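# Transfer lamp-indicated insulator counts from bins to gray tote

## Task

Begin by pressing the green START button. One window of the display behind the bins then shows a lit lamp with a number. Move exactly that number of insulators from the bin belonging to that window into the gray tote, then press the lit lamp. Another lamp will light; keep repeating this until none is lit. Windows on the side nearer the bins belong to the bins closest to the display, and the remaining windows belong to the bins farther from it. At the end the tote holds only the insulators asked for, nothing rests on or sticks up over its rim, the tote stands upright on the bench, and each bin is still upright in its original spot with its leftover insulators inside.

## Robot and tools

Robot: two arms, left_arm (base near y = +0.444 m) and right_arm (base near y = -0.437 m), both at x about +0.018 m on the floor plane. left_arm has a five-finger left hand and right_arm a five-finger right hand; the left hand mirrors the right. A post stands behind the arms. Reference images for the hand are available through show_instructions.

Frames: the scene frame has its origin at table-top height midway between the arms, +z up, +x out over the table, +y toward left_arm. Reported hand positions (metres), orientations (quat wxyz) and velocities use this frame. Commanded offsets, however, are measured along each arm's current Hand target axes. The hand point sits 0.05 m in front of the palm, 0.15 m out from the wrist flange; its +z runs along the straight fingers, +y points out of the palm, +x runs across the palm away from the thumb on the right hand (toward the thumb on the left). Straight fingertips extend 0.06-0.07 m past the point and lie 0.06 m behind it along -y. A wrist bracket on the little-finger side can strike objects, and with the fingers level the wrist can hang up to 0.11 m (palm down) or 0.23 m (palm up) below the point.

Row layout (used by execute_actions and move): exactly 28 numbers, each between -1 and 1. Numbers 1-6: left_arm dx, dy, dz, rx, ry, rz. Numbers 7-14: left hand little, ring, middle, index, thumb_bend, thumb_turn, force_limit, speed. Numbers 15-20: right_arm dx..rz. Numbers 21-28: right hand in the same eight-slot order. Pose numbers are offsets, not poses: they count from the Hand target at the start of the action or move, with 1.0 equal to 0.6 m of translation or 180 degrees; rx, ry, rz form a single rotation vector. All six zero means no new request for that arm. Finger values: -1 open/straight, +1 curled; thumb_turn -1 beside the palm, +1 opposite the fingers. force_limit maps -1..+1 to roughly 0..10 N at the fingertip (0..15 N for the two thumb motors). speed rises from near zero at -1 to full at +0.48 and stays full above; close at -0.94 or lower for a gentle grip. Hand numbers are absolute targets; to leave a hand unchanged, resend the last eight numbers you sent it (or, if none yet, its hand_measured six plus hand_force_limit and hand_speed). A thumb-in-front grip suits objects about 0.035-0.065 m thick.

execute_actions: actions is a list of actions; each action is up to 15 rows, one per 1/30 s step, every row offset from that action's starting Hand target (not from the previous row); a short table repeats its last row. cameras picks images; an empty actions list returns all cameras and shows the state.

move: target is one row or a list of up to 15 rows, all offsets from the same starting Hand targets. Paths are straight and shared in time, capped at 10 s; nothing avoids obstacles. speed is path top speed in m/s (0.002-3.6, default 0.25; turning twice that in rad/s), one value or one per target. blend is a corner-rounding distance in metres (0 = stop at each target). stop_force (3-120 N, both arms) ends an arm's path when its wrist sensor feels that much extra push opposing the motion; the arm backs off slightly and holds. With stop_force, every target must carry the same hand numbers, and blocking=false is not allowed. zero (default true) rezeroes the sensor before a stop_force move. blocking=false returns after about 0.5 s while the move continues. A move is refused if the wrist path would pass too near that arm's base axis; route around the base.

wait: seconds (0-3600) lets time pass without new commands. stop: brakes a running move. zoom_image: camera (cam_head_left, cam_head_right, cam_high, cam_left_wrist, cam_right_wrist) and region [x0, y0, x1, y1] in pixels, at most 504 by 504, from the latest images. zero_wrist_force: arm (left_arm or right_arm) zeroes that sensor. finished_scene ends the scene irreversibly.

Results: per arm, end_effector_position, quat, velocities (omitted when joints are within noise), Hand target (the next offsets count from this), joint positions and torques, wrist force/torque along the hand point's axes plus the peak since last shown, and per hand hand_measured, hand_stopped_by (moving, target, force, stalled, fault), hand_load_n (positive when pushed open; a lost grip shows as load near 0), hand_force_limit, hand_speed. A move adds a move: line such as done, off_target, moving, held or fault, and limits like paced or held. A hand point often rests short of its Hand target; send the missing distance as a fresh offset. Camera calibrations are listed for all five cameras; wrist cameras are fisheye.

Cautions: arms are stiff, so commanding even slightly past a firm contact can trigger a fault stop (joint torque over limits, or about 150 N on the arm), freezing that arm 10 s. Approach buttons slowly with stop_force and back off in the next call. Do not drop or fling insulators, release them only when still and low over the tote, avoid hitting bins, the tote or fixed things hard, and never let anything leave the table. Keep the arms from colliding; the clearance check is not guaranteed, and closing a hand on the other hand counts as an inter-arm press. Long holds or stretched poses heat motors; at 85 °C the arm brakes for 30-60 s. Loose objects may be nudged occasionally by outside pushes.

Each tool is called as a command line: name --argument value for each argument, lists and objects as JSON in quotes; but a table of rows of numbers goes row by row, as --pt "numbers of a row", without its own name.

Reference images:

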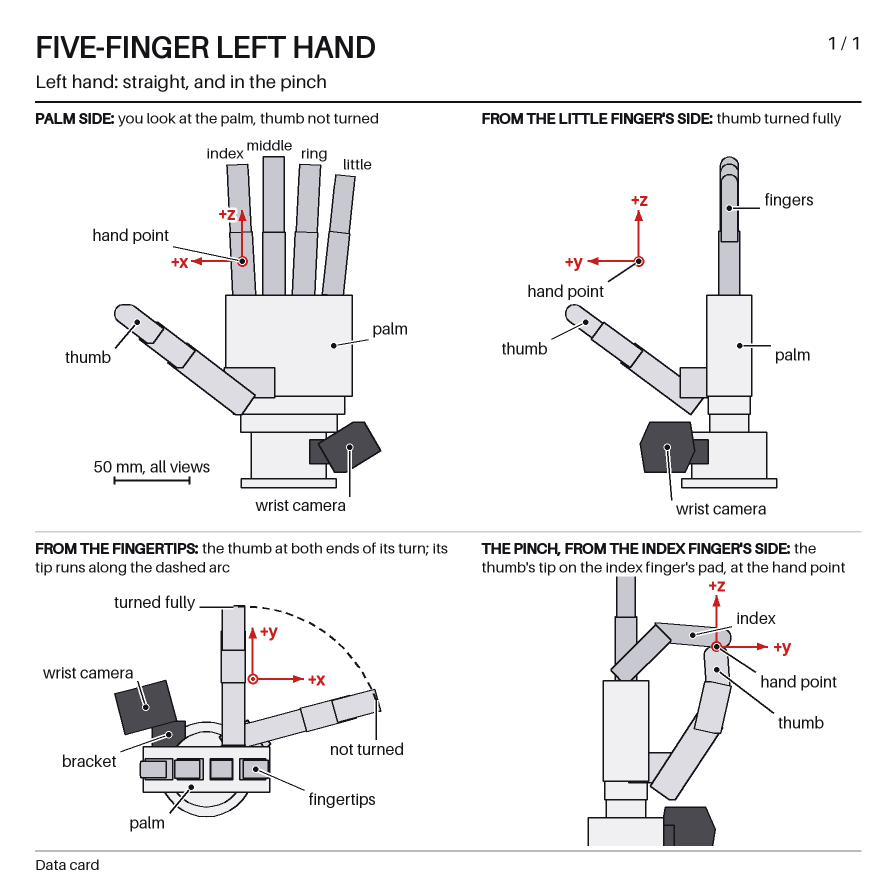

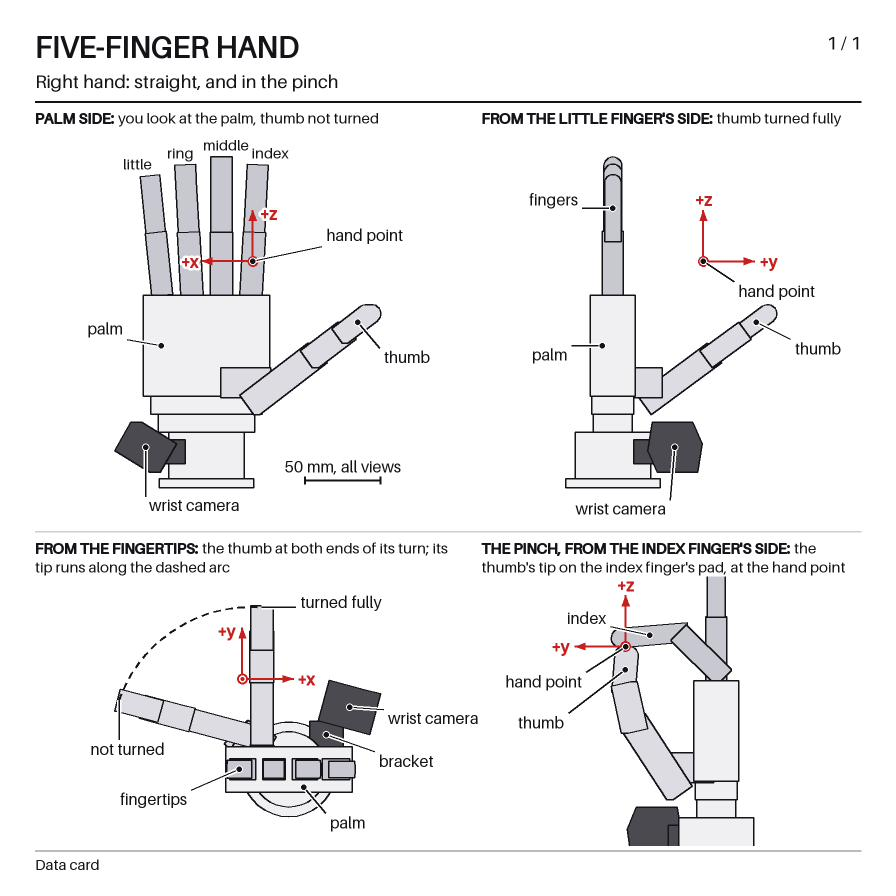

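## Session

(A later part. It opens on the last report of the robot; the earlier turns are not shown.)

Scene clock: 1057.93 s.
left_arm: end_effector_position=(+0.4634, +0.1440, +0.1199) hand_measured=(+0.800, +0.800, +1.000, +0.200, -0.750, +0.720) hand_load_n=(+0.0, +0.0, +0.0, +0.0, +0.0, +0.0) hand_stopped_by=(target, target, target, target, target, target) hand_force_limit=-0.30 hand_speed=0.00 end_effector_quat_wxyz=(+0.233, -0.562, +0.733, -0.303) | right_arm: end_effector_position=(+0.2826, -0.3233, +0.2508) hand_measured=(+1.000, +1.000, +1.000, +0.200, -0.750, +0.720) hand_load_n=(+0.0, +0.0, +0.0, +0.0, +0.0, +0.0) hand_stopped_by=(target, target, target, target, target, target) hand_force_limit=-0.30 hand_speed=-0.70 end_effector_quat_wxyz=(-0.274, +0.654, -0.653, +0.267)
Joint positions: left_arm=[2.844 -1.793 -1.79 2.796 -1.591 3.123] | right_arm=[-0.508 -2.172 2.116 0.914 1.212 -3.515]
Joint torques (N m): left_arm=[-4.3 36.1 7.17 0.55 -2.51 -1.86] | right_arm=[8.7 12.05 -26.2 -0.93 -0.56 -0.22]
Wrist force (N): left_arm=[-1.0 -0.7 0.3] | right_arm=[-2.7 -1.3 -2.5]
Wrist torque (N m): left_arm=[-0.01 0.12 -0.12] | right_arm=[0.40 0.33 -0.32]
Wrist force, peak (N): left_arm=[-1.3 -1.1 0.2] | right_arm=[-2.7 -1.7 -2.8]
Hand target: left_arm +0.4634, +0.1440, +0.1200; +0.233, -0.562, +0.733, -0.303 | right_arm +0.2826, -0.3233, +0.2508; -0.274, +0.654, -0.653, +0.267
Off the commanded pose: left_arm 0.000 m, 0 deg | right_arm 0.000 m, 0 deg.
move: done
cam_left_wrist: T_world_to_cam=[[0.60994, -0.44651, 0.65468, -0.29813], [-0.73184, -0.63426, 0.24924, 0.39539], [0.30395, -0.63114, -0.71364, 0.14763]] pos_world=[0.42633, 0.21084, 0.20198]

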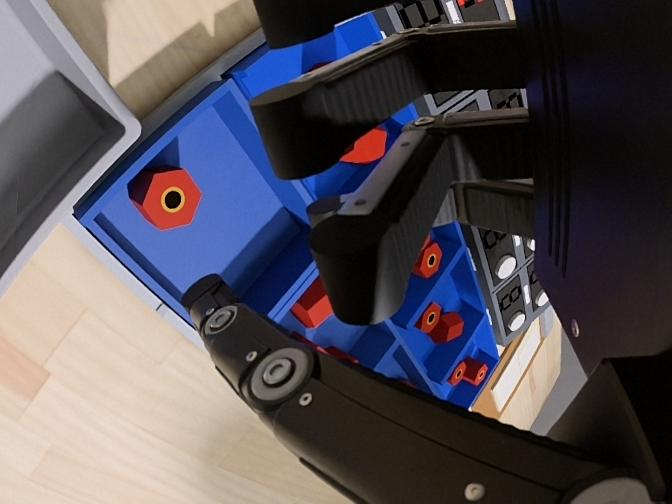

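move --target '[0.0018,0.0932,0.0953,0,0,0,0.8,0.8,1,0.2,-0.75,0.72,-0.3,0.0,0,0,0,0,0,0,1,1,1,0.2,-0.75,0.72,-0.3,-0.7]' --speed 0.12 --cameras '["cam_left_wrist"]'

move --target '[0,0.0235,0.0235,0,0,0,0.8,0.8,1,0.2,-0.75,0.72,-0.3,0.0,0,0,0,0,0,0,1,1,1,0.2,-0.75,0.72,-0.3,-0.7]' --speed 0.01 --stop_force 3 --cameras '["cam_left_wrist", "cam_high"]'

Scene clock: 1073.10 s.
left_arm: end_effector_position=(+0.4639, +0.1428, +0.0400) hand_measured=(+0.800, +0.800, +1.000, +0.200, -0.750, +0.720) hand_load_n=(+0.0, +0.0, +0.5, +0.0, +0.0, +0.0) hand_stopped_by=(target, target, target, target, target, target) hand_force_limit=-0.30 hand_speed=0.00 end_effector_quat_wxyz=(+0.233, -0.562, +0.733, -0.303) | right_arm: end_effector_position=(+0.2826, -0.3233, +0.2508) hand_measured=(+1.000, +1.000, +1.000, +0.200, -0.750, +0.720) hand_load_n=(+0.0, +0.5, +0.0, +0.0, +0.0, +0.0) hand_stopped_by=(target, target, target, target, target, target) hand_force_limit=-0.30 hand_speed=-0.70 end_effector_quat_wxyz=(-0.274, +0.654, -0.653, +0.267)
Joint positions: left_arm=[2.842 -1.896 -1.89 2.999 -1.593 3.121] | right_arm=[-0.508 -2.172 2.116 0.914 1.212 -3.515]
Joint torques (N m): left_arm=[-3.81 29.26 21.61 0.43 -2.2 -1.11] | right_arm=[9.05 11.8 -26.39 -0.86 -0.44 0.03]
Wrist force (N): left_arm=[-1.0 -0.9 0.2] | right_arm=[-2.7 -1.6 -2.4]
Wrist torque (N m): left_arm=[-0.03 0.10 -0.04] | right_arm=[0.36 0.31 -0.33]
Wrist force, peak (N): left_arm=[-1.0 -1.8 -0.5] | right_arm=[-2.6 -1.7 -2.8]
Hand target: left_arm +0.4640, +0.1428, +0.0400; +0.233, -0.562, +0.733, -0.303 | right_arm +0.2826, -0.3233, +0.2508; -0.274, +0.654, -0.653, +0.267
Off the commanded pose: left_arm 0.000 m, 0 deg | right_arm 0.000 m, 0 deg.
move: done
cam_left_wrist: T_world_to_cam=[[0.61015, -0.4464, 0.65455, -0.2467], [-0.73162, -0.63452, 0.24925, 0.41479], [0.30406, -0.63096, -0.71375, 0.08966]] pos_world=[0.42673, 0.20964, 0.12208]

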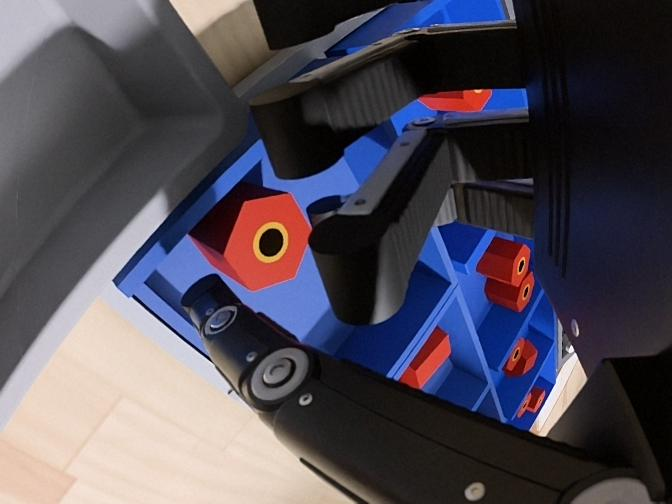

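Scene clock: 1074.90 s.
left_arm: end_effector_position=(+0.4640, +0.1428, +0.0327) hand_measured=(+0.800, +0.800, +1.000, +0.200, -0.750, +0.720) hand_load_n=(+0.0, -2.5, +0.0, +0.0, +0.0, +0.0) hand_stopped_by=(target, target, target, target, target, target) hand_force_limit=-0.30 hand_speed=0.00 end_effector_quat_wxyz=(+0.233, -0.562, +0.733, -0.303) | right_arm: end_effector_position=(+0.2826, -0.3233, +0.2508) hand_measured=(+1.000, +1.000, +1.000, +0.200, -0.750, +0.720) hand_load_n=(+0.0, +0.0, +0.0, +0.0, +0.0, +0.0) hand_stopped_by=(target, target, target, target, target, target) hand_force_limit=-0.30 hand_speed=-0.70 end_effector_quat_wxyz=(-0.274, +0.654, -0.653, +0.267)
Joint positions: left_arm=[2.842 -1.907 -1.897 3.018 -1.593 3.121] | right_arm=[-0.508 -2.172 2.116 0.914 1.212 -3.515]
Joint torques (N m): left_arm=[2.54 37.6 22.41 0.25 -0.08 0.02] | right_arm=[9.15 11.94 -26.88 -1.04 -0.41 0.04]
Wrist force (N): left_arm=[-0.9 -2.4 -1.7] | right_arm=[-2.3 -1.6 -2.6]
Wrist torque (N m): left_arm=[-0.09 0.02 0.02] | right_arm=[0.37 0.26 -0.30]
Wrist force, peak (N): left_arm=[-1.0 -5.2 -2.4] | right_arm=[-2.7 -1.6 -2.8]
Hand target: left_arm +0.4640, +0.1428, +0.0327; +0.233, -0.562, +0.733, -0.303 (not the last commanded pose) | right_arm +0.2826, -0.3233, +0.2508; -0.274, +0.654, -0.653, +0.267
Off the commanded pose: left_arm 0.013 m, 0 deg | right_arm 0.000 m, 0 deg.
move: contact (left_arm)
cam_left_wrist: T_world_to_cam=[[0.60996, -0.44641, 0.65473, -0.24191], [-0.7317, -0.63451, 0.24904, 0.41674], [0.30426, -0.63096, -0.71366, 0.08432]] pos_world=[0.42683, 0.20964, 0.11478]
Images, in order (width x height): cam_high 672x504, cam_left_wrist 672x504.

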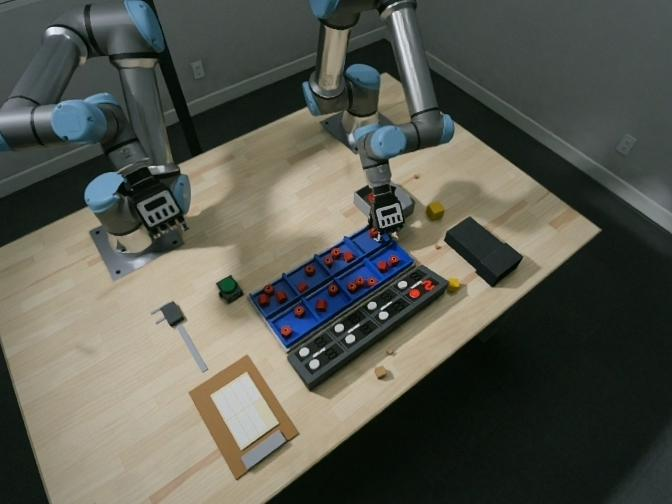

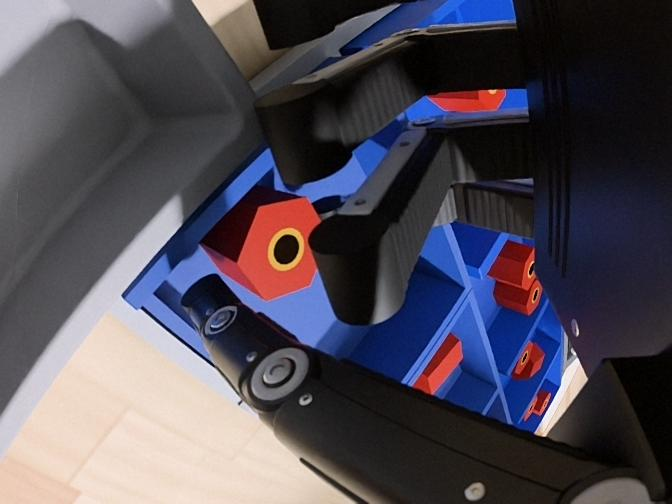

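move --target '[0,-0.0047,-0.0047,0,0,0,1,1,1,0.2,-0.75,0.72,-0.3,-0.3,0,0,0,0,0,0,1,1,1,0.2,-0.75,0.72,-0.3,-0.7]' --speed 0.02

move --target '[0,0.0079,0.0079,0,0,0,1,1,1,0.2,-0.75,0.72,-0.3,-0.3,0,0,0,0,0,0,1,1,1,0.2,-0.75,0.72,-0.3,-0.7]' --speed 0.01 --stop_force 3 --cameras '["cam_left_wrist"]'

Scene clock: 1107.03 s.
left_arm: end_effector_position=(+0.4641, +0.1428, +0.0369) hand_measured=(+1.000, +1.000, +1.000, +0.200, -0.750, +0.720) hand_load_n=(+0.0, +0.0, +0.0, +0.0, +0.0, +0.0) hand_stopped_by=(target, target, target, target, target, target) hand_force_limit=-0.30 hand_speed=-0.30 end_effector_quat_wxyz=(+0.233, -0.562, +0.733, -0.303) | right_arm: end_effector_position=(+0.2826, -0.3233, +0.2508) hand_measured=(+1.000, +1.000, +1.000, +0.200, -0.750, +0.720) hand_load_n=(+0.0, +0.0, +0.0, +0.0, +0.0, +0.0) hand_stopped_by=(target, target, target, target, target, target) hand_force_limit=-0.30 hand_speed=-0.70 end_effector_quat_wxyz=(-0.274, +0.654, -0.653, +0.267)
Joint positions: left_arm=[2.842 -1.9 -1.893 3.008 -1.593 3.121] | right_arm=[-0.508 -2.172 2.116 0.914 1.212 -3.515]
Joint torques (N m): left_arm=[-5.68 18.62 7.72 0.4 -0.68 -1.55] | right_arm=[8.77 11.41 -26.11 -0.91 -0.25 0.32]
Wrist force (N): left_arm=[-0.9 -0.8 0.2] | right_arm=[-2.4 -1.5 -2.3]
Wrist torque (N m): left_arm=[-0.01 0.10 -0.04] | right_arm=[0.36 0.27 -0.30]
Wrist force, peak (N): left_arm=[-1.1 -2.4 -2.0] | right_arm=[-2.7 -1.9 -2.7]
Hand target: left_arm +0.4640, +0.1428, +0.0367; +0.233, -0.562, +0.733, -0.303 | right_arm +0.2826, -0.3233, +0.2508; -0.274, +0.654, -0.653, +0.267
Off the commanded pose: left_arm 0.000 m, 0 deg | right_arm 0.000 m, 0 deg.
move: done

Scene clock: 1109.00 s.
left_arm: end_effector_position=(+0.4640, +0.1428, +0.0300) hand_measured=(+1.000, +1.000, +1.000, +0.200, -0.750, +0.720) hand_load_n=(+0.0, +0.0, +0.0, +0.5, +0.0, -0.5) hand_stopped_by=(target, target, target, target, target, target) hand_force_limit=-0.30 hand_speed=-0.30 end_effector_quat_wxyz=(+0.233, -0.562, +0.733, -0.303) | right_arm: end_effector_position=(+0.2826, -0.3233, +0.2508) hand_measured=(+1.000, +1.000, +1.000, +0.200, -0.750, +0.720) hand_load_n=(+0.0, +0.0, +0.0, +0.0, +0.0, +0.0) hand_stopped_by=(target, target, target, target, target, target) hand_force_limit=-0.30 hand_speed=-0.70 end_effector_quat_wxyz=(-0.274, +0.654, -0.653, +0.267)
Joint positions: left_arm=[2.842 -1.911 -1.9 3.025 -1.593 3.121] | right_arm=[-0.508 -2.172 2.116 0.914 1.212 -3.515]
Joint torques (N m): left_arm=[-1.78 39.99 24.22 -2.39 -0.31 0.2] | right_arm=[9.57 12.67 -25.92 -0.91 0.01 0.38]
Wrist force (N): left_arm=[-0.9 -0.6 0.3] | right_arm=[-2.6 -1.3 -2.5]
Wrist torque (N m): left_arm=[0.01 0.10 -0.05] | right_arm=[0.41 0.30 -0.31]
Wrist force, peak (N): left_arm=[-1.2 -0.8 0.2] | right_arm=[-2.6 -1.7 -2.9]
Hand target: left_arm +0.4640, +0.1428, +0.0300; +0.233, -0.562, +0.733, -0.303 | right_arm +0.2826, -0.3233, +0.2508; -0.274, +0.654, -0.653, +0.267
Off the commanded pose: left_arm 0.000 m, 0 deg | right_arm 0.000 m, 0 deg.
move: done
cam_left_wrist: T_world_to_cam=[[0.60993, -0.44644, 0.65474, -0.24013], [-0.73172, -0.63449, 0.24901, 0.41742], [0.30426, -0.63096, -0.71366, 0.0824]] pos_world=[0.42683, 0.20964, 0.11208]

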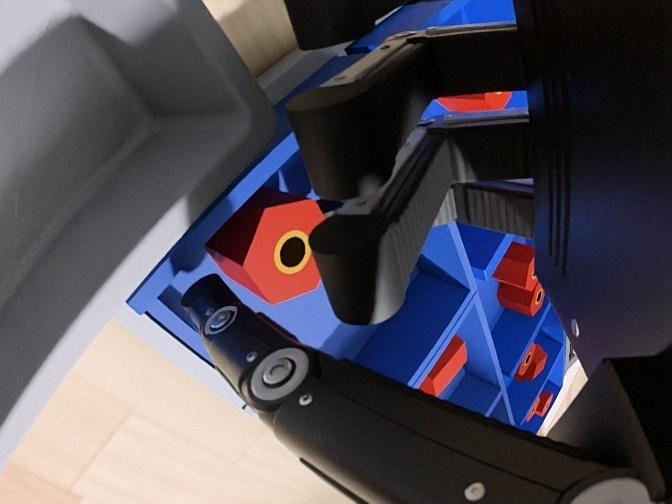

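execute_actions --actions '[[[0,0,0,0,0,0,1,1,1,0.2,0.0,0.72,-0.3,-0.9,0,0,0,0,0,0,1,1,1,0.2,-0.75,0.72,-0.3,-0.7]],[[0,0,0,0,0,0,1,1,1,0.2,0.0,0.72,-0.3,-0.9,0,0,0,0,0,0,1,1,1,0.2,-0.75,0.72,-0.3,-0.7]],[[0,0,0,0,0,0,1,1,1,0.2,0.0,0.72,-0.3,-0.9,0,0,0,0,0,0,1,1,1,0.2,-0.75,0.72,-0.3,-0.7]]]' --cameras '["cam_left_wrist"]'

Scene clock: 1116.50 s.
left_arm: end_effector_position=(+0.4640, +0.1428, +0.0300) hand_measured=(+1.000, +1.000, +1.000, +0.200, -0.590, +0.720) hand_load_n=(+0.0, +0.0, +0.0, +4.0, +5.0, -1.5) hand_stopped_by=(target, target, target, target, force, target) hand_force_limit=-0.30 hand_speed=-0.90 end_effector_quat_wxyz=(+0.233, -0.562, +0.733, -0.303) | right_arm: end_effector_position=(+0.2826, -0.3233, +0.2508) hand_measured=(+1.000, +1.000, +1.000, +0.200, -0.750, +0.720) hand_load_n=(+0.0, +0.0, +0.0, +0.0, +0.0, +0.0) hand_stopped_by=(target, target, target, target, target, target) hand_force_limit=-0.30 hand_speed=-0.70 end_effector_quat_wxyz=(-0.274, +0.654, -0.653, +0.267)
Joint positions: left_arm=[2.842 -1.911 -1.9 3.025 -1.593 3.121] | right_arm=[-0.508 -2.172 2.116 0.914 1.212 -3.515]
Joint torques (N m): left_arm=[4.38 36.99 21.45 -2.18 1.35 0.66] | right_arm=[9.16 11.6 -25.27 -0.84 0.15 0.58]
Wrist force (N): left_arm=[-1.1 -1.7 -1.0] | right_arm=[-2.6 -1.4 -2.4]
Wrist torque (N m): left_arm=[-0.04 0.10 -0.03] | right_arm=[0.39 0.30 -0.31]
Wrist force, peak (N): left_arm=[-1.1 -1.9 -1.2] | right_arm=[-2.9 -1.7 -2.7]
Hand target: left_arm +0.4640, +0.1428, +0.0300; +0.233, -0.562, +0.733, -0.303 | right_arm +0.2826, -0.3233, +0.2508; -0.274, +0.654, -0.653, +0.267
Off the commanded pose: left_arm 0.000 m, 0 deg | right_arm 0.000 m, 0 deg.
cam_left_wrist: T_world_to_cam=[[0.60993, -0.44644, 0.65474, -0.24013], [-0.73172, -0.63449, 0.24901, 0.41742], [0.30426, -0.63096, -0.71366, 0.0824]] pos_world=[0.42683, 0.20964, 0.11208]

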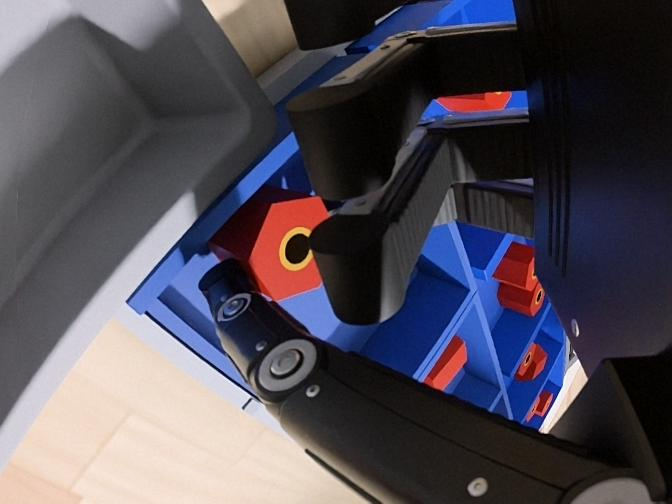

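move --pt "0 -0.0236 -0.0236 0 0 0 1 1 1 0.2 0.0 0.72 -0.3 -0.9 0 0 0 0 0 0 1 1 1 0.2 -0.75 0.72 -0.3 -0.7" --pt "0 -0.1178 -0.1178 0 0 0 1 1 1 0.2 0.0 0.72 -0.3 -0.9 0 0 0 0 0 0 1 1 1 0.2 -0.75 0.72 -0.3 -0.7" --speed '[0.03,0.08]' --blend '[0.005,0]' --cameras '["cam_left_wrist", "cam_high"]'

Scene clock: 1122.17 s.
left_arm: end_effector_position=(+0.4640, +0.1427, +0.1301) hand_measured=(+1.000, +1.000, +1.000, +0.200, -0.590, +0.720) hand_load_n=(+0.0, +0.0, +0.0, +5.0, +4.5, -1.0) hand_stopped_by=(target, target, target, target, force, target) hand_force_limit=-0.30 hand_speed=-0.90 end_effector_quat_wxyz=(+0.233, -0.562, +0.733, -0.303) | right_arm: end_effector_position=(+0.2826, -0.3233, +0.2508) hand_measured=(+1.000, +1.000, +1.000, +0.200, -0.750, +0.720) hand_load_n=(+0.0, +0.0, +0.0, +0.5, +0.0, +0.0) hand_stopped_by=(target, target, target, target, target, target) hand_force_limit=-0.30 hand_speed=-0.70 end_effector_quat_wxyz=(-0.274, +0.654, -0.653, +0.267)
Joint positions: left_arm=[2.841 -1.785 -1.771 2.77 -1.593 3.121] | right_arm=[-0.508 -2.172 2.116 0.914 1.212 -3.515]
Joint torques (N m): left_arm=[-6.37 15.2 9.67 -1.54 -2.8 -1.31] | right_arm=[9.57 11.16 -26.16 -0.94 0.33 0.78]
Wrist force (N): left_arm=[-0.9 -0.5 0.6] | right_arm=[-2.4 -1.5 -2.8]
Wrist torque (N m): left_arm=[0.00 0.10 -0.03] | right_arm=[0.40 0.28 -0.31]
Wrist force, peak (N): left_arm=[-1.0 -2.1 -1.2] | right_arm=[-2.8 -1.4 -2.9]
Hand target: left_arm +0.4640, +0.1427, +0.1300; +0.233, -0.562, +0.733, -0.303 | right_arm +0.2826, -0.3233, +0.2508; -0.274, +0.654, -0.653, +0.267
Off the commanded pose: left_arm 0.000 m, 0 deg | right_arm 0.000 m, 0 deg.
move: done
cam_left_wrist: T_world_to_cam=[[0.60974, -0.44634, 0.65499, -0.30564], [-0.73179, -0.63445, 0.24889, 0.3925], [0.30447, -0.63107, -0.71347, 0.1536]] pos_world=[0.42683, 0.20954, 0.21208]
Images, in order (width x height): cam_high 672x504, cam_left_wrist 672x504.

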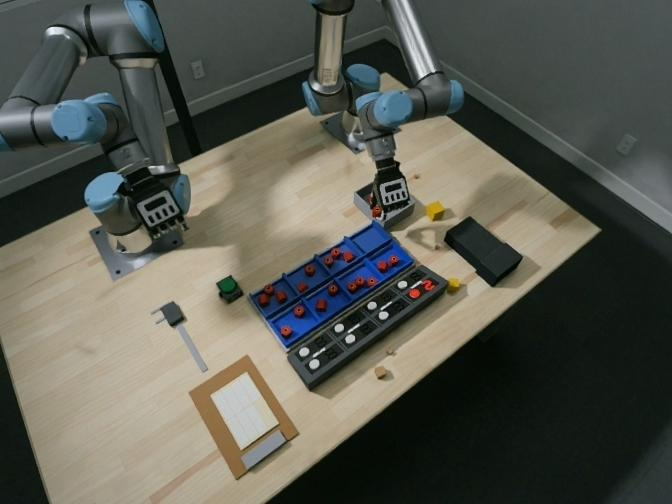

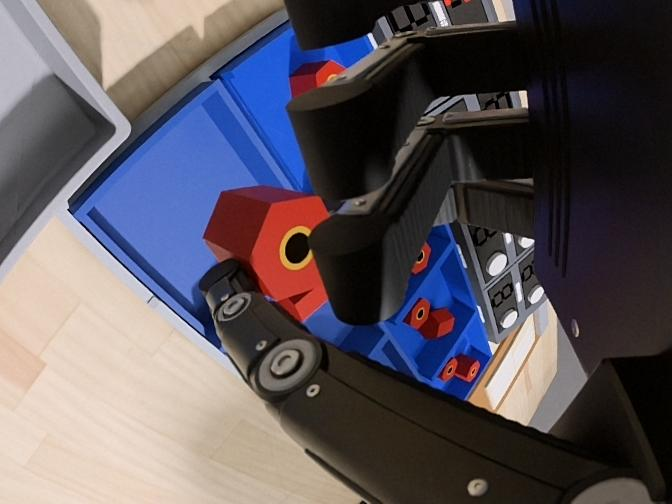

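move --target '[-0.0765,0.1117,-0.0882,0,-0.0589,-0.0589,1,1,1,0.2,0.0,0.72,-0.3,-0.9,0,0,0,0,0,0,1,1,1,0.2,-0.75,0.72,-0.3,-0.7]' --speed 0.12 --cameras '["cam_left_wrist"]'

Scene clock: 1162.03 s.
left_arm: end_effector_position=(+0.3941, +0.2091, +0.1201) hand_measured=(+1.000, +1.000, +1.000, +0.200, -0.590, +0.720) hand_load_n=(+0.0, +0.0, +0.0, +4.5, +4.5, -1.0) hand_stopped_by=(target, target, target, target, force, target) hand_force_limit=-0.30 hand_speed=-0.90 end_effector_quat_wxyz=(-0.271, +0.653, -0.654, +0.270) | right_arm: end_effector_position=(+0.2826, -0.3233, +0.2508) hand_measured=(+1.000, +1.000, +1.000, +0.200, -0.750, +0.720) hand_load_n=(+0.0, +0.0, +0.0, +0.0, +0.0, +0.0) hand_stopped_by=(target, target, target, target, target, target) hand_force_limit=-0.30 hand_speed=-0.70 end_effector_quat_wxyz=(-0.274, +0.654, -0.653, +0.267)
Joint positions: left_arm=[2.867 -1.594 -2.021 2.812 -1.759 2.952] | right_arm=[-0.508 -2.172 2.116 0.914 1.212 -3.515]
Joint torques (N m): left_arm=[-7.21 13.49 16.81 -2.21 1.35 0.54] | right_arm=[8.67 11.07 -25.69 -0.88 0.56 0.91]
Wrist force (N): left_arm=[-0.9 -0.9 0.3] | right_arm=[-2.6 -1.4 -2.8]
Wrist torque (N m): left_arm=[-0.05 0.10 -0.11] | right_arm=[0.41 0.31 -0.31]
Wrist force, peak (N): left_arm=[-0.4 -1.4 0.9] | right_arm=[-2.8 -1.7 -2.8]
Hand target: left_arm +0.3940, +0.2091, +0.1201; -0.271, +0.653, -0.654, +0.270 | right_arm +0.2826, -0.3233, +0.2508; -0.274, +0.654, -0.653, +0.267
Off the commanded pose: left_arm 0.000 m, 0 deg | right_arm 0.000 m, 0 deg.
move: done
cam_left_wrist: T_world_to_cam=[[0.70437, -0.27335, 0.65509, -0.30039], [-0.54272, -0.80222, 0.2488, 0.34647], [0.45752, -0.53077, -0.71341, 0.1284]] pos_world=[0.34088, 0.26399, 0.20219]

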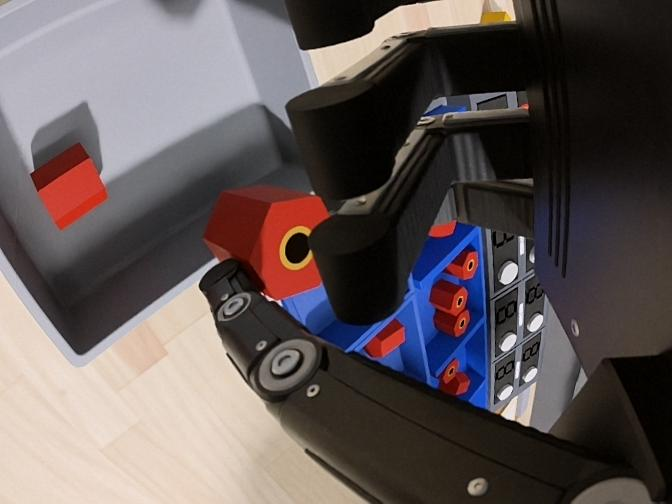

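move --target '[0,0.0815,0.0815,0,0,0,1,1,1,0.2,0.0,0.72,-0.3,-0.9,0,0,0,0,0,0,1,1,1,0.2,-0.75,0.72,-0.3,-0.7]' --speed 0.06 --cameras '["cam_left_wrist"]'

move --target '[0,0.0318,0.0318,0,0,0,1,1,1,0.2,0.0,0.72,-0.3,-0.9,0,0,0,0,0,0,1,1,1,0.2,-0.75,0.72,-0.3,-0.7]' --speed 0.01 --stop_force 3 --cameras '["cam_left_wrist"]'

Scene clock: 1169.33 s.
left_arm: end_effector_position=(+0.3939, +0.2092, +0.0508) hand_measured=(+1.000, +1.000, +1.000, +0.200, -0.590, +0.720) hand_load_n=(+0.5, +0.0, +0.0, +5.0, +4.5, -1.0) hand_stopped_by=(target, target, target, target, force, target) hand_force_limit=-0.30 hand_speed=-0.90 end_effector_quat_wxyz=(-0.271, +0.653, -0.654, +0.270) | right_arm: end_effector_position=(+0.2826, -0.3233, +0.2508) hand_measured=(+1.000, +1.000, +1.000, +0.200, -0.750, +0.720) hand_load_n=(+0.0, +0.0, +0.0, +0.0, +0.0, +0.0) hand_stopped_by=(target, target, target, target, target, target) hand_force_limit=-0.30 hand_speed=-0.70 end_effector_quat_wxyz=(-0.274, +0.654, -0.653, +0.267)
Joint positions: left_arm=[2.867 -1.694 -2.121 3.012 -1.758 2.952] | right_arm=[-0.508 -2.172 2.116 0.914 1.212 -3.515]
Joint torques (N m): left_arm=[5.58 29.02 23.08 -0.57 2.23 1.76] | right_arm=[9.65 11.42 -25.1 -0.84 0.63 1.22]
Wrist force (N): left_arm=[-0.8 -0.7 0.3] | right_arm=[-2.5 -1.7 -2.9]
Wrist torque (N m): left_arm=[-0.02 0.07 -0.12] | right_arm=[0.37 0.30 -0.31]
Wrist force, peak (N): left_arm=[-0.9 -1.3 0.0] | right_arm=[-2.6 -1.6 -3.1]
Hand target: left_arm +0.3940, +0.2091, +0.0509; -0.271, +0.653, -0.654, +0.270 | right_arm +0.2826, -0.3233, +0.2508; -0.274, +0.654, -0.653, +0.267
Off the commanded pose: left_arm 0.000 m, 0 deg | right_arm 0.000 m, 0 deg.
move: done
cam_left_wrist: T_world_to_cam=[[0.70463, -0.27345, 0.65477, -0.25484], [-0.54266, -0.80221, 0.24896, 0.36364], [0.45718, -0.53074, -0.71366, 0.07924]] pos_world=[0.34068, 0.26409, 0.13288]

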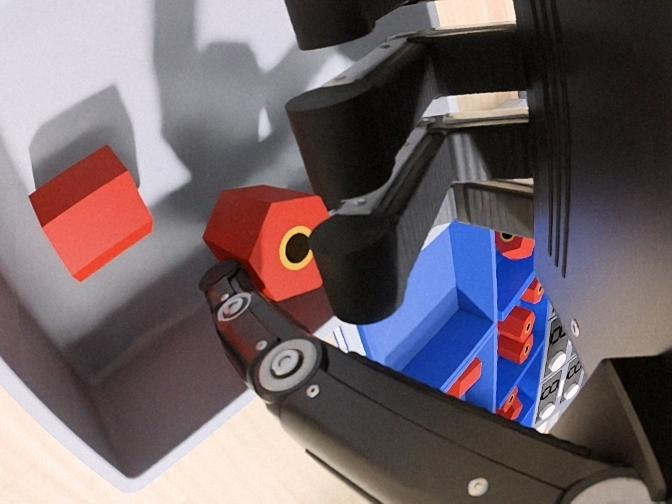

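Scene clock: 1172.57 s.
left_arm: end_effector_position=(+0.3940, +0.2092, +0.0295) hand_measured=(+1.000, +1.000, +1.000, +0.200, -0.590, +0.720) hand_load_n=(+0.0, +0.0, +0.0, +4.5, +4.5, -1.0) hand_stopped_by=(target, target, target, target, force, target) hand_force_limit=-0.30 hand_speed=-0.90 end_effector_quat_wxyz=(-0.271, +0.653, -0.654, +0.270) | right_arm: end_effector_position=(+0.2826, -0.3233, +0.2508) hand_measured=(+1.000, +1.000, +1.000, +0.200, -0.750, +0.720) hand_load_n=(+0.0, +0.0, +0.0, +0.0, +0.0, +0.0) hand_stopped_by=(target, target, target, target, target, target) hand_force_limit=-0.30 hand_speed=-0.70 end_effector_quat_wxyz=(-0.274, +0.654, -0.653, +0.267)
Joint positions: left_arm=[2.867 -1.733 -2.147 3.076 -1.758 2.952] | right_arm=[-0.508 -2.172 2.116 0.914 1.212 -3.515]
Joint torques (N m): left_arm=[6.9 31.03 22.54 0.43 2.29 1.52] | right_arm=[9.04 11.89 -25.43 -0.94 0.43 1.03]
Wrist force (N): left_arm=[-1.0 -0.9 0.3] | right_arm=[-2.5 -1.3 -2.8]
Wrist torque (N m): left_arm=[-0.03 0.10 -0.13] | right_arm=[0.42 0.31 -0.31]
Wrist force, peak (N): left_arm=[-0.6 -3.5 -2.1] | right_arm=[-2.7 -1.3 -2.9]
Hand target: left_arm +0.3940, +0.2092, +0.0295; -0.271, +0.653, -0.654, +0.270 (not the last commanded pose) | right_arm +0.2826, -0.3233, +0.2508; -0.274, +0.654, -0.653, +0.267
Off the commanded pose: left_arm 0.006 m, 0 deg | right_arm 0.000 m, 0 deg.
move: contact (left_arm)
cam_left_wrist: T_world_to_cam=[[0.70447, -0.27336, 0.65498, -0.24096], [-0.54268, -0.80222, 0.24887, 0.36902], [0.45741, -0.53076, -0.71349, 0.06391]] pos_world=[0.34078, 0.26409, 0.11159]

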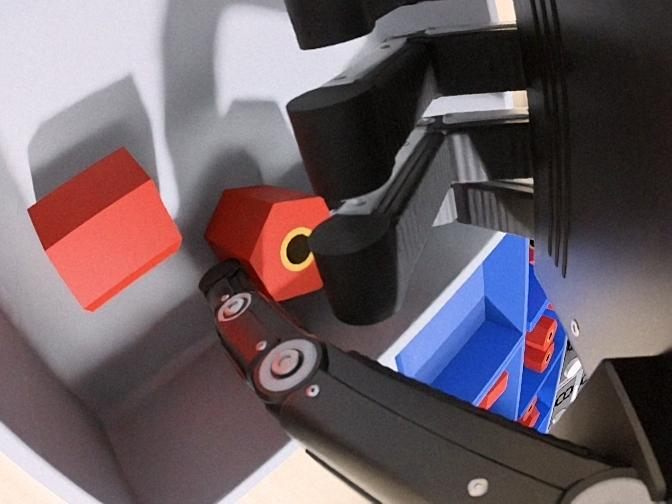

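execute_actions --actions '[[[0,0,0,0,0,0,1,1,1,0.2,-0.72,0.72,-0.3,-0.7,0,0,0,0,0,0,1,1,1,0.2,-0.75,0.72,-0.3,-0.7]],[[0,0,0,0,0,0,1,1,1,0.2,-0.72,0.72,-0.3,-0.7,0,0,0,0,0,0,1,1,1,0.2,-0.75,0.72,-0.3,-0.7]]]' --cameras '["cam_left_wrist"]'

Scene clock: 1179.80 s.
left_arm: end_effector_position=(+0.3940, +0.2092, +0.0295) hand_measured=(+1.000, +1.000, +1.000, +0.200, -0.720, +0.720) hand_load_n=(+0.0, +0.0, +0.5, +0.0, +0.0, +0.0) hand_stopped_by=(target, target, target, target, target, target) hand_force_limit=-0.30 hand_speed=-0.70 end_effector_quat_wxyz=(-0.271, +0.653, -0.654, +0.270) | right_arm: end_effector_position=(+0.2826, -0.3233, +0.2508) hand_measured=(+1.000, +1.000, +1.000, +0.200, -0.750, +0.720) hand_load_n=(-0.5, +0.0, +0.0, +0.0, +0.0, +0.0) hand_stopped_by=(target, target, target, target, target, target) hand_force_limit=-0.30 hand_speed=-0.70 end_effector_quat_wxyz=(-0.274, +0.654, -0.653, +0.267)
Joint positions: left_arm=[2.867 -1.733 -2.147 3.076 -1.758 2.952] | right_arm=[-0.508 -2.172 2.116 0.914 1.212 -3.515]
Joint torques (N m): left_arm=[0.67 29.45 23.21 0.37 1.94 1.29] | right_arm=[9.01 11.18 -25.67 -0.92 0.53 1.05]
Wrist force (N): left_arm=[-0.9 -0.9 0.1] | right_arm=[-2.6 -1.4 -2.8]
Wrist torque (N m): left_arm=[-0.02 0.08 -0.12] | right_arm=[0.42 0.32 -0.31]
Wrist force, peak (N): left_arm=[-1.0 -1.0 0.2] | right_arm=[-2.7 -1.8 -2.9]
Hand target: left_arm +0.3940, +0.2092, +0.0295; -0.271, +0.653, -0.654, +0.270 | right_arm +0.2826, -0.3233, +0.2508; -0.274, +0.654, -0.653, +0.267
Off the commanded pose: left_arm 0.000 m, 0 deg | right_arm 0.000 m, 0 deg.
cam_left_wrist: T_world_to_cam=[[0.70447, -0.27336, 0.65498, -0.24096], [-0.54268, -0.80222, 0.24887, 0.36902], [0.45741, -0.53076, -0.71349, 0.06391]] pos_world=[0.34078, 0.26409, 0.11159]

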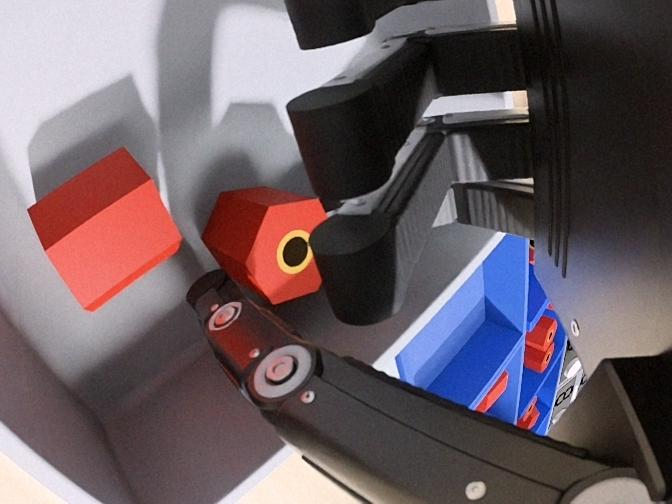

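move --pt "0 -0.0354 -0.0354 0 0 0 1 1 1 0.2 -0.72 0.72 -0.3 -0.7 0 0 0 0 0 0 1 1 1 0.2 -0.75 0.72 -0.3 -0.7" --pt "0 -0.2 -0.2 0 0 0 1 1 1 0.2 -0.72 0.72 -0.3 -0.7 0 0 0 0 0 0 1 1 1 0.2 -0.75 0.72 -0.3 -0.7" --speed '[0.03,0.25]' --blend '[0.005,0]' --cameras '["all"]'

zoom_image --camera "cam_high" --region '[280, 230, 460, 400]'

zoom_image --camera "cam_head_left" --region '[170, 225, 370, 345]'

zoom_image --camera "cam_head_right" --region '[170, 225, 370, 345]'

Scene clock: 1189.73 s.
left_arm: end_effector_position=(+0.3939, +0.2090, +0.1991) hand_measured=(+1.000, +1.000, +1.000, +0.200, -0.720, +0.720) hand_load_n=(+0.0, +0.0, +0.0, +0.0, +0.0, +0.0) hand_stopped_by=(target, target, target, target, target, target) hand_force_limit=-0.30 hand_speed=-0.70 end_effector_quat_wxyz=(-0.271, +0.653, -0.654, +0.270) | right_arm: end_effector_position=(+0.2826, -0.3233, +0.2508) hand_measured=(+1.000, +1.000, +1.000, +0.200, -0.750, +0.720) hand_load_n=(+0.0, +0.0, +0.0, +0.0, +0.0, +0.0) hand_stopped_by=(target, target, target, target, target, target) hand_force_limit=-0.30 hand_speed=-0.70 end_effector_quat_wxyz=(-0.274, +0.654, -0.653, +0.267)
Joint positions: left_arm=[2.867 -1.523 -1.875 2.594 -1.759 2.952] | right_arm=[-0.508 -2.172 2.116 0.914 1.212 -3.515]
Joint torques (N m): left_arm=[3.13 17.1 26.62 -2.29 -2.65 -1.56] | right_arm=[9.9 10.8 -25.1 -0.88 0.49 1.05]
Wrist force (N): left_arm=[-1.0 -0.9 0.4] | right_arm=[-2.5 -1.6 -2.7]
Wrist torque (N m): left_arm=[-0.03 0.12 -0.13] | right_arm=[0.37 0.30 -0.31]
Wrist force, peak (N): left_arm=[-0.9 -2.5 -1.3] | right_arm=[-2.7 -1.6 -3.0]
Hand target: left_arm +0.3940, +0.2090, +0.1992; -0.271, +0.653, -0.654, +0.270 | right_arm +0.2826, -0.3233, +0.2508; -0.274, +0.654, -0.653, +0.267
Off the commanded pose: left_arm 0.000 m, 0 deg | right_arm 0.000 m, 0 deg.
move: done
cam_left_wrist: T_world_to_cam=[[0.70462, -0.27348, 0.65477, -0.35199], [-0.54268, -0.8022, 0.24894, 0.32657], [0.45718, -0.53074, -0.71366, 0.18497]] pos_world=[0.34068, 0.26388, 0.28118]
cam_right_wrist: T_world_to_cam=[[-0.67091, -0.25355, -0.69684, 0.28541], [-0.53052, 0.82069, 0.21216, 0.36236], [0.5181, 0.51203, -0.68512, 0.30982]] pos_world=[0.2232, -0.38366, 0.33427]

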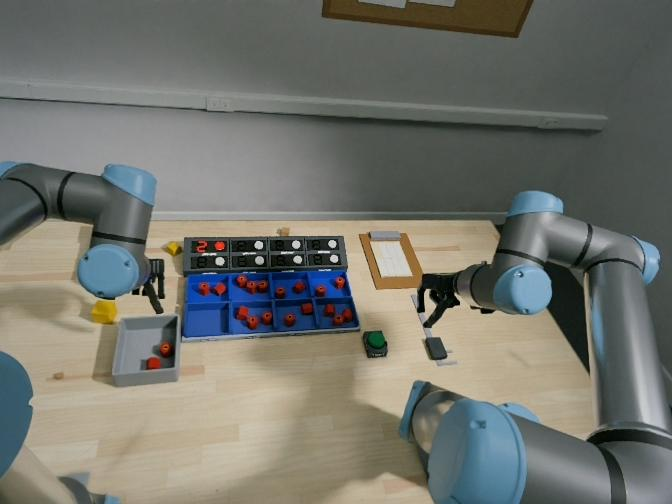

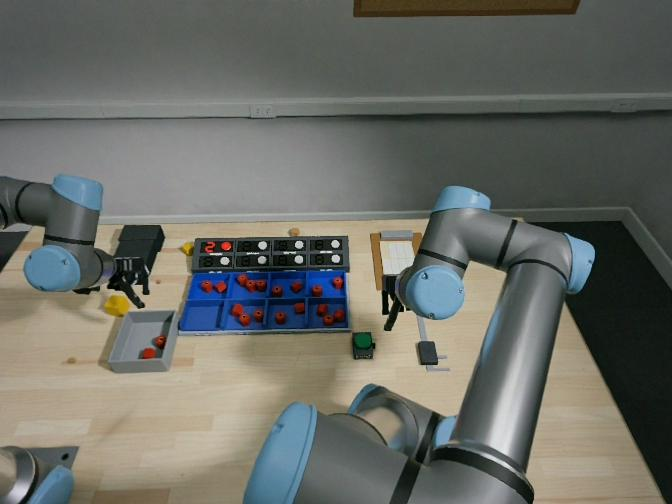

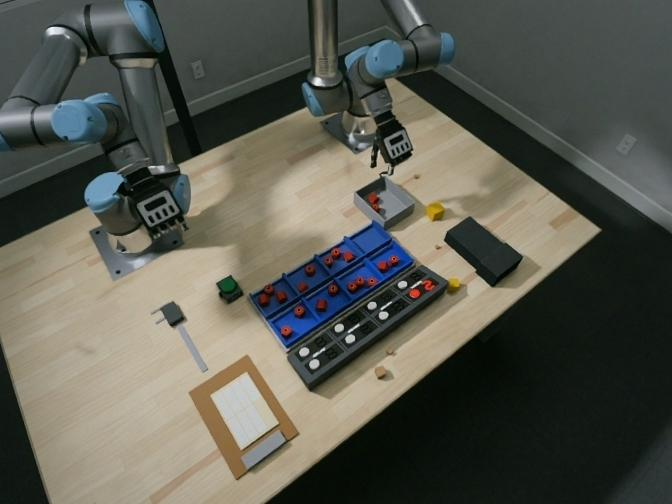

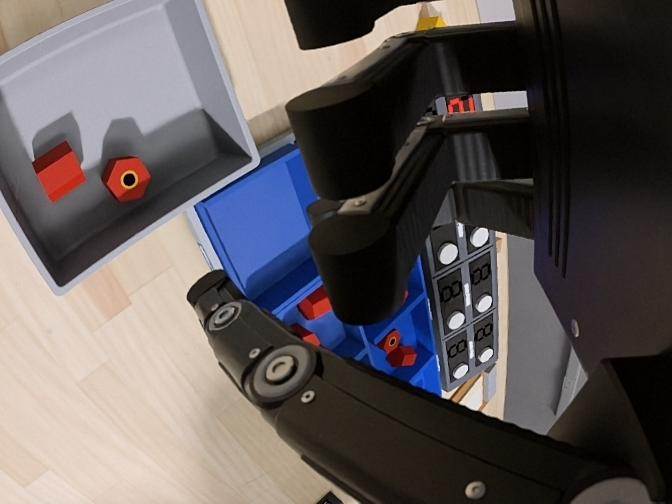

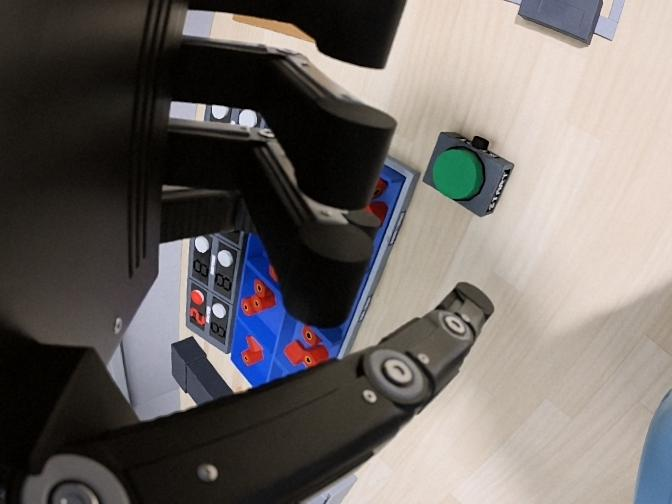

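Scaled by 2.800.

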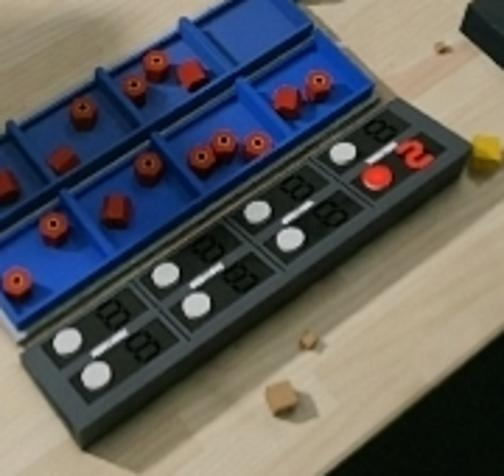

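Scaled by 2.520.

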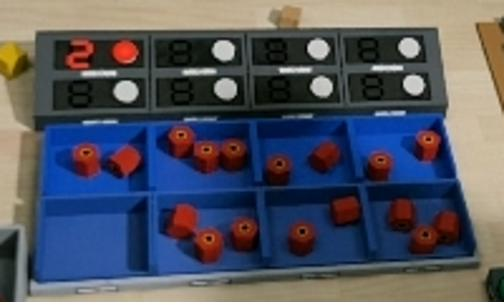

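Scaled by 2.520.

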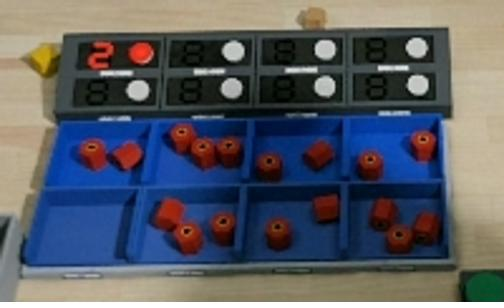

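move --target '[0.2017,-0.1058,0.3337,0,0,0,1,1,1,-1,-0.72,0.72,-0.3,0.2,0,0,0,0,0,0,1,1,1,0.2,-0.75,0.72,-0.3,-0.7]' --speed 0.25 --cameras '["cam_left_wrist", "cam_head_right", "cam_high"]'

Scene clock: 1215.17 s.
left_arm: end_effector_position=(+0.5803, +0.0879, +0.1025) hand_measured=(+1.000, +1.000, +1.000, -1.000, -0.720, +0.720) hand_load_n=(+0.0, +0.0, +0.0, +0.0, +0.0, +0.0) hand_stopped_by=(target, target, target, target, target, target) hand_force_limit=-0.30 hand_speed=0.20 end_effector_quat_wxyz=(-0.271, +0.653, -0.654, +0.270) | right_arm: end_effector_position=(+0.2826, -0.3233, +0.2508) hand_measured=(+1.000, +1.000, +1.000, +0.200, -0.750, +0.720) hand_load_n=(+0.0, +0.0, +0.0, +0.0, +0.0, +0.0) hand_stopped_by=(target, target, target, target, target, target) hand_force_limit=-0.30 hand_speed=-0.70 end_effector_quat_wxyz=(-0.274, +0.654, -0.653, +0.267)
Joint positions: left_arm=[2.734 -2.13 -1.359 2.662 -1.85 2.853] | right_arm=[-0.508 -2.172 2.116 0.914 1.212 -3.515]
Joint torques (N m): left_arm=[9.52 27.41 26.06 0.05 2.02 1.78] | right_arm=[9.1 10.83 -25.14 -0.92 0.52 1.19]
Wrist force (N): left_arm=[-1.0 -0.8 0.4] | right_arm=[-2.5 -1.8 -2.6]
Wrist torque (N m): left_arm=[-0.04 0.11 -0.04] | right_arm=[0.34 0.30 -0.32]
Wrist force, peak (N): left_arm=[-2.1 -0.4 -1.5] | right_arm=[-2.7 -1.8 -3.0]
Hand target: left_arm +0.5804, +0.0879, +0.1024; -0.271, +0.653, -0.654, +0.270 | right_arm +0.2826, -0.3233, +0.2508; -0.274, +0.654, -0.653, +0.267
Off the commanded pose: left_arm 0.000 m, 0 deg | right_arm 0.000 m, 0 deg.
move: done
cam_left_wrist: T_world_to_cam=[[0.7045, -0.2734, 0.65493, -0.45311], [-0.54267, -0.80224, 0.24885, 0.35467], [0.45737, -0.53073, -0.71354, -0.03365]] pos_world=[0.52708, 0.14278, 0.18449]
Images, in order (width x height): cam_head_right 672x504, cam_high 672x504, cam_left_wrist 672x504.

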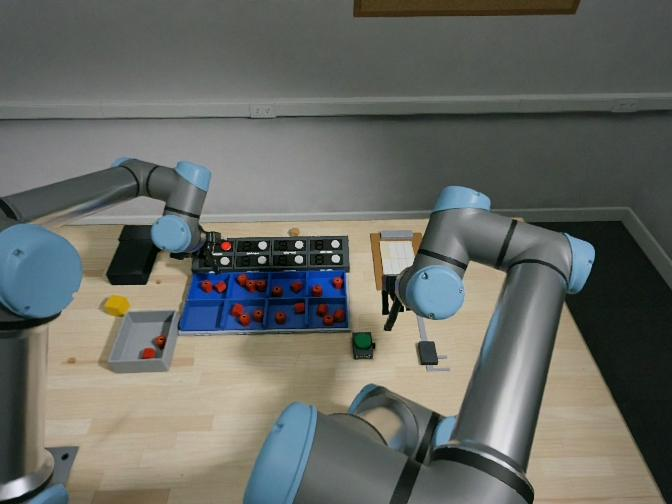

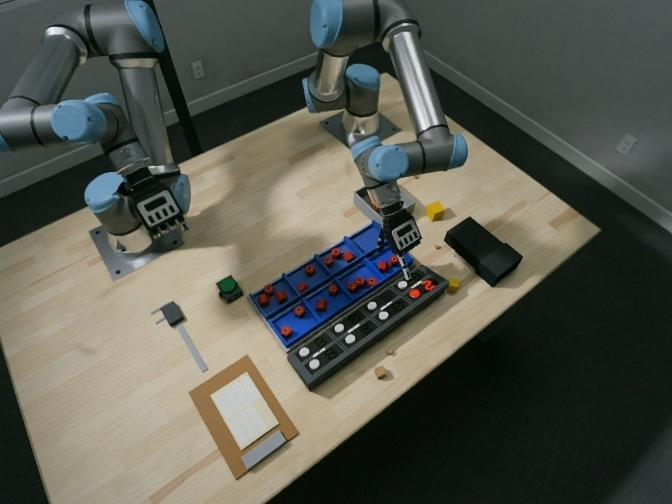

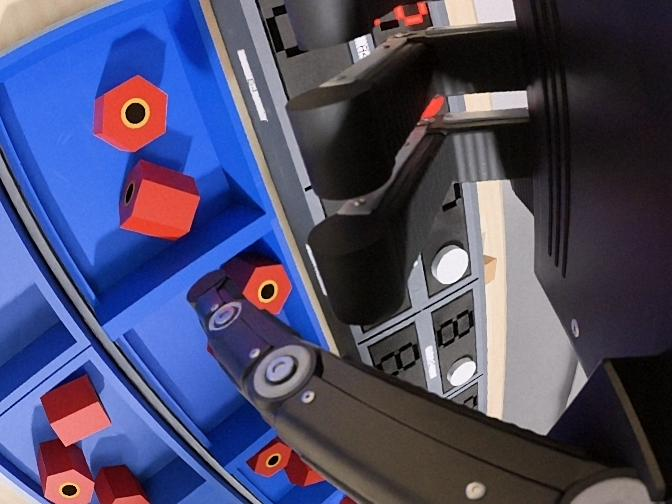

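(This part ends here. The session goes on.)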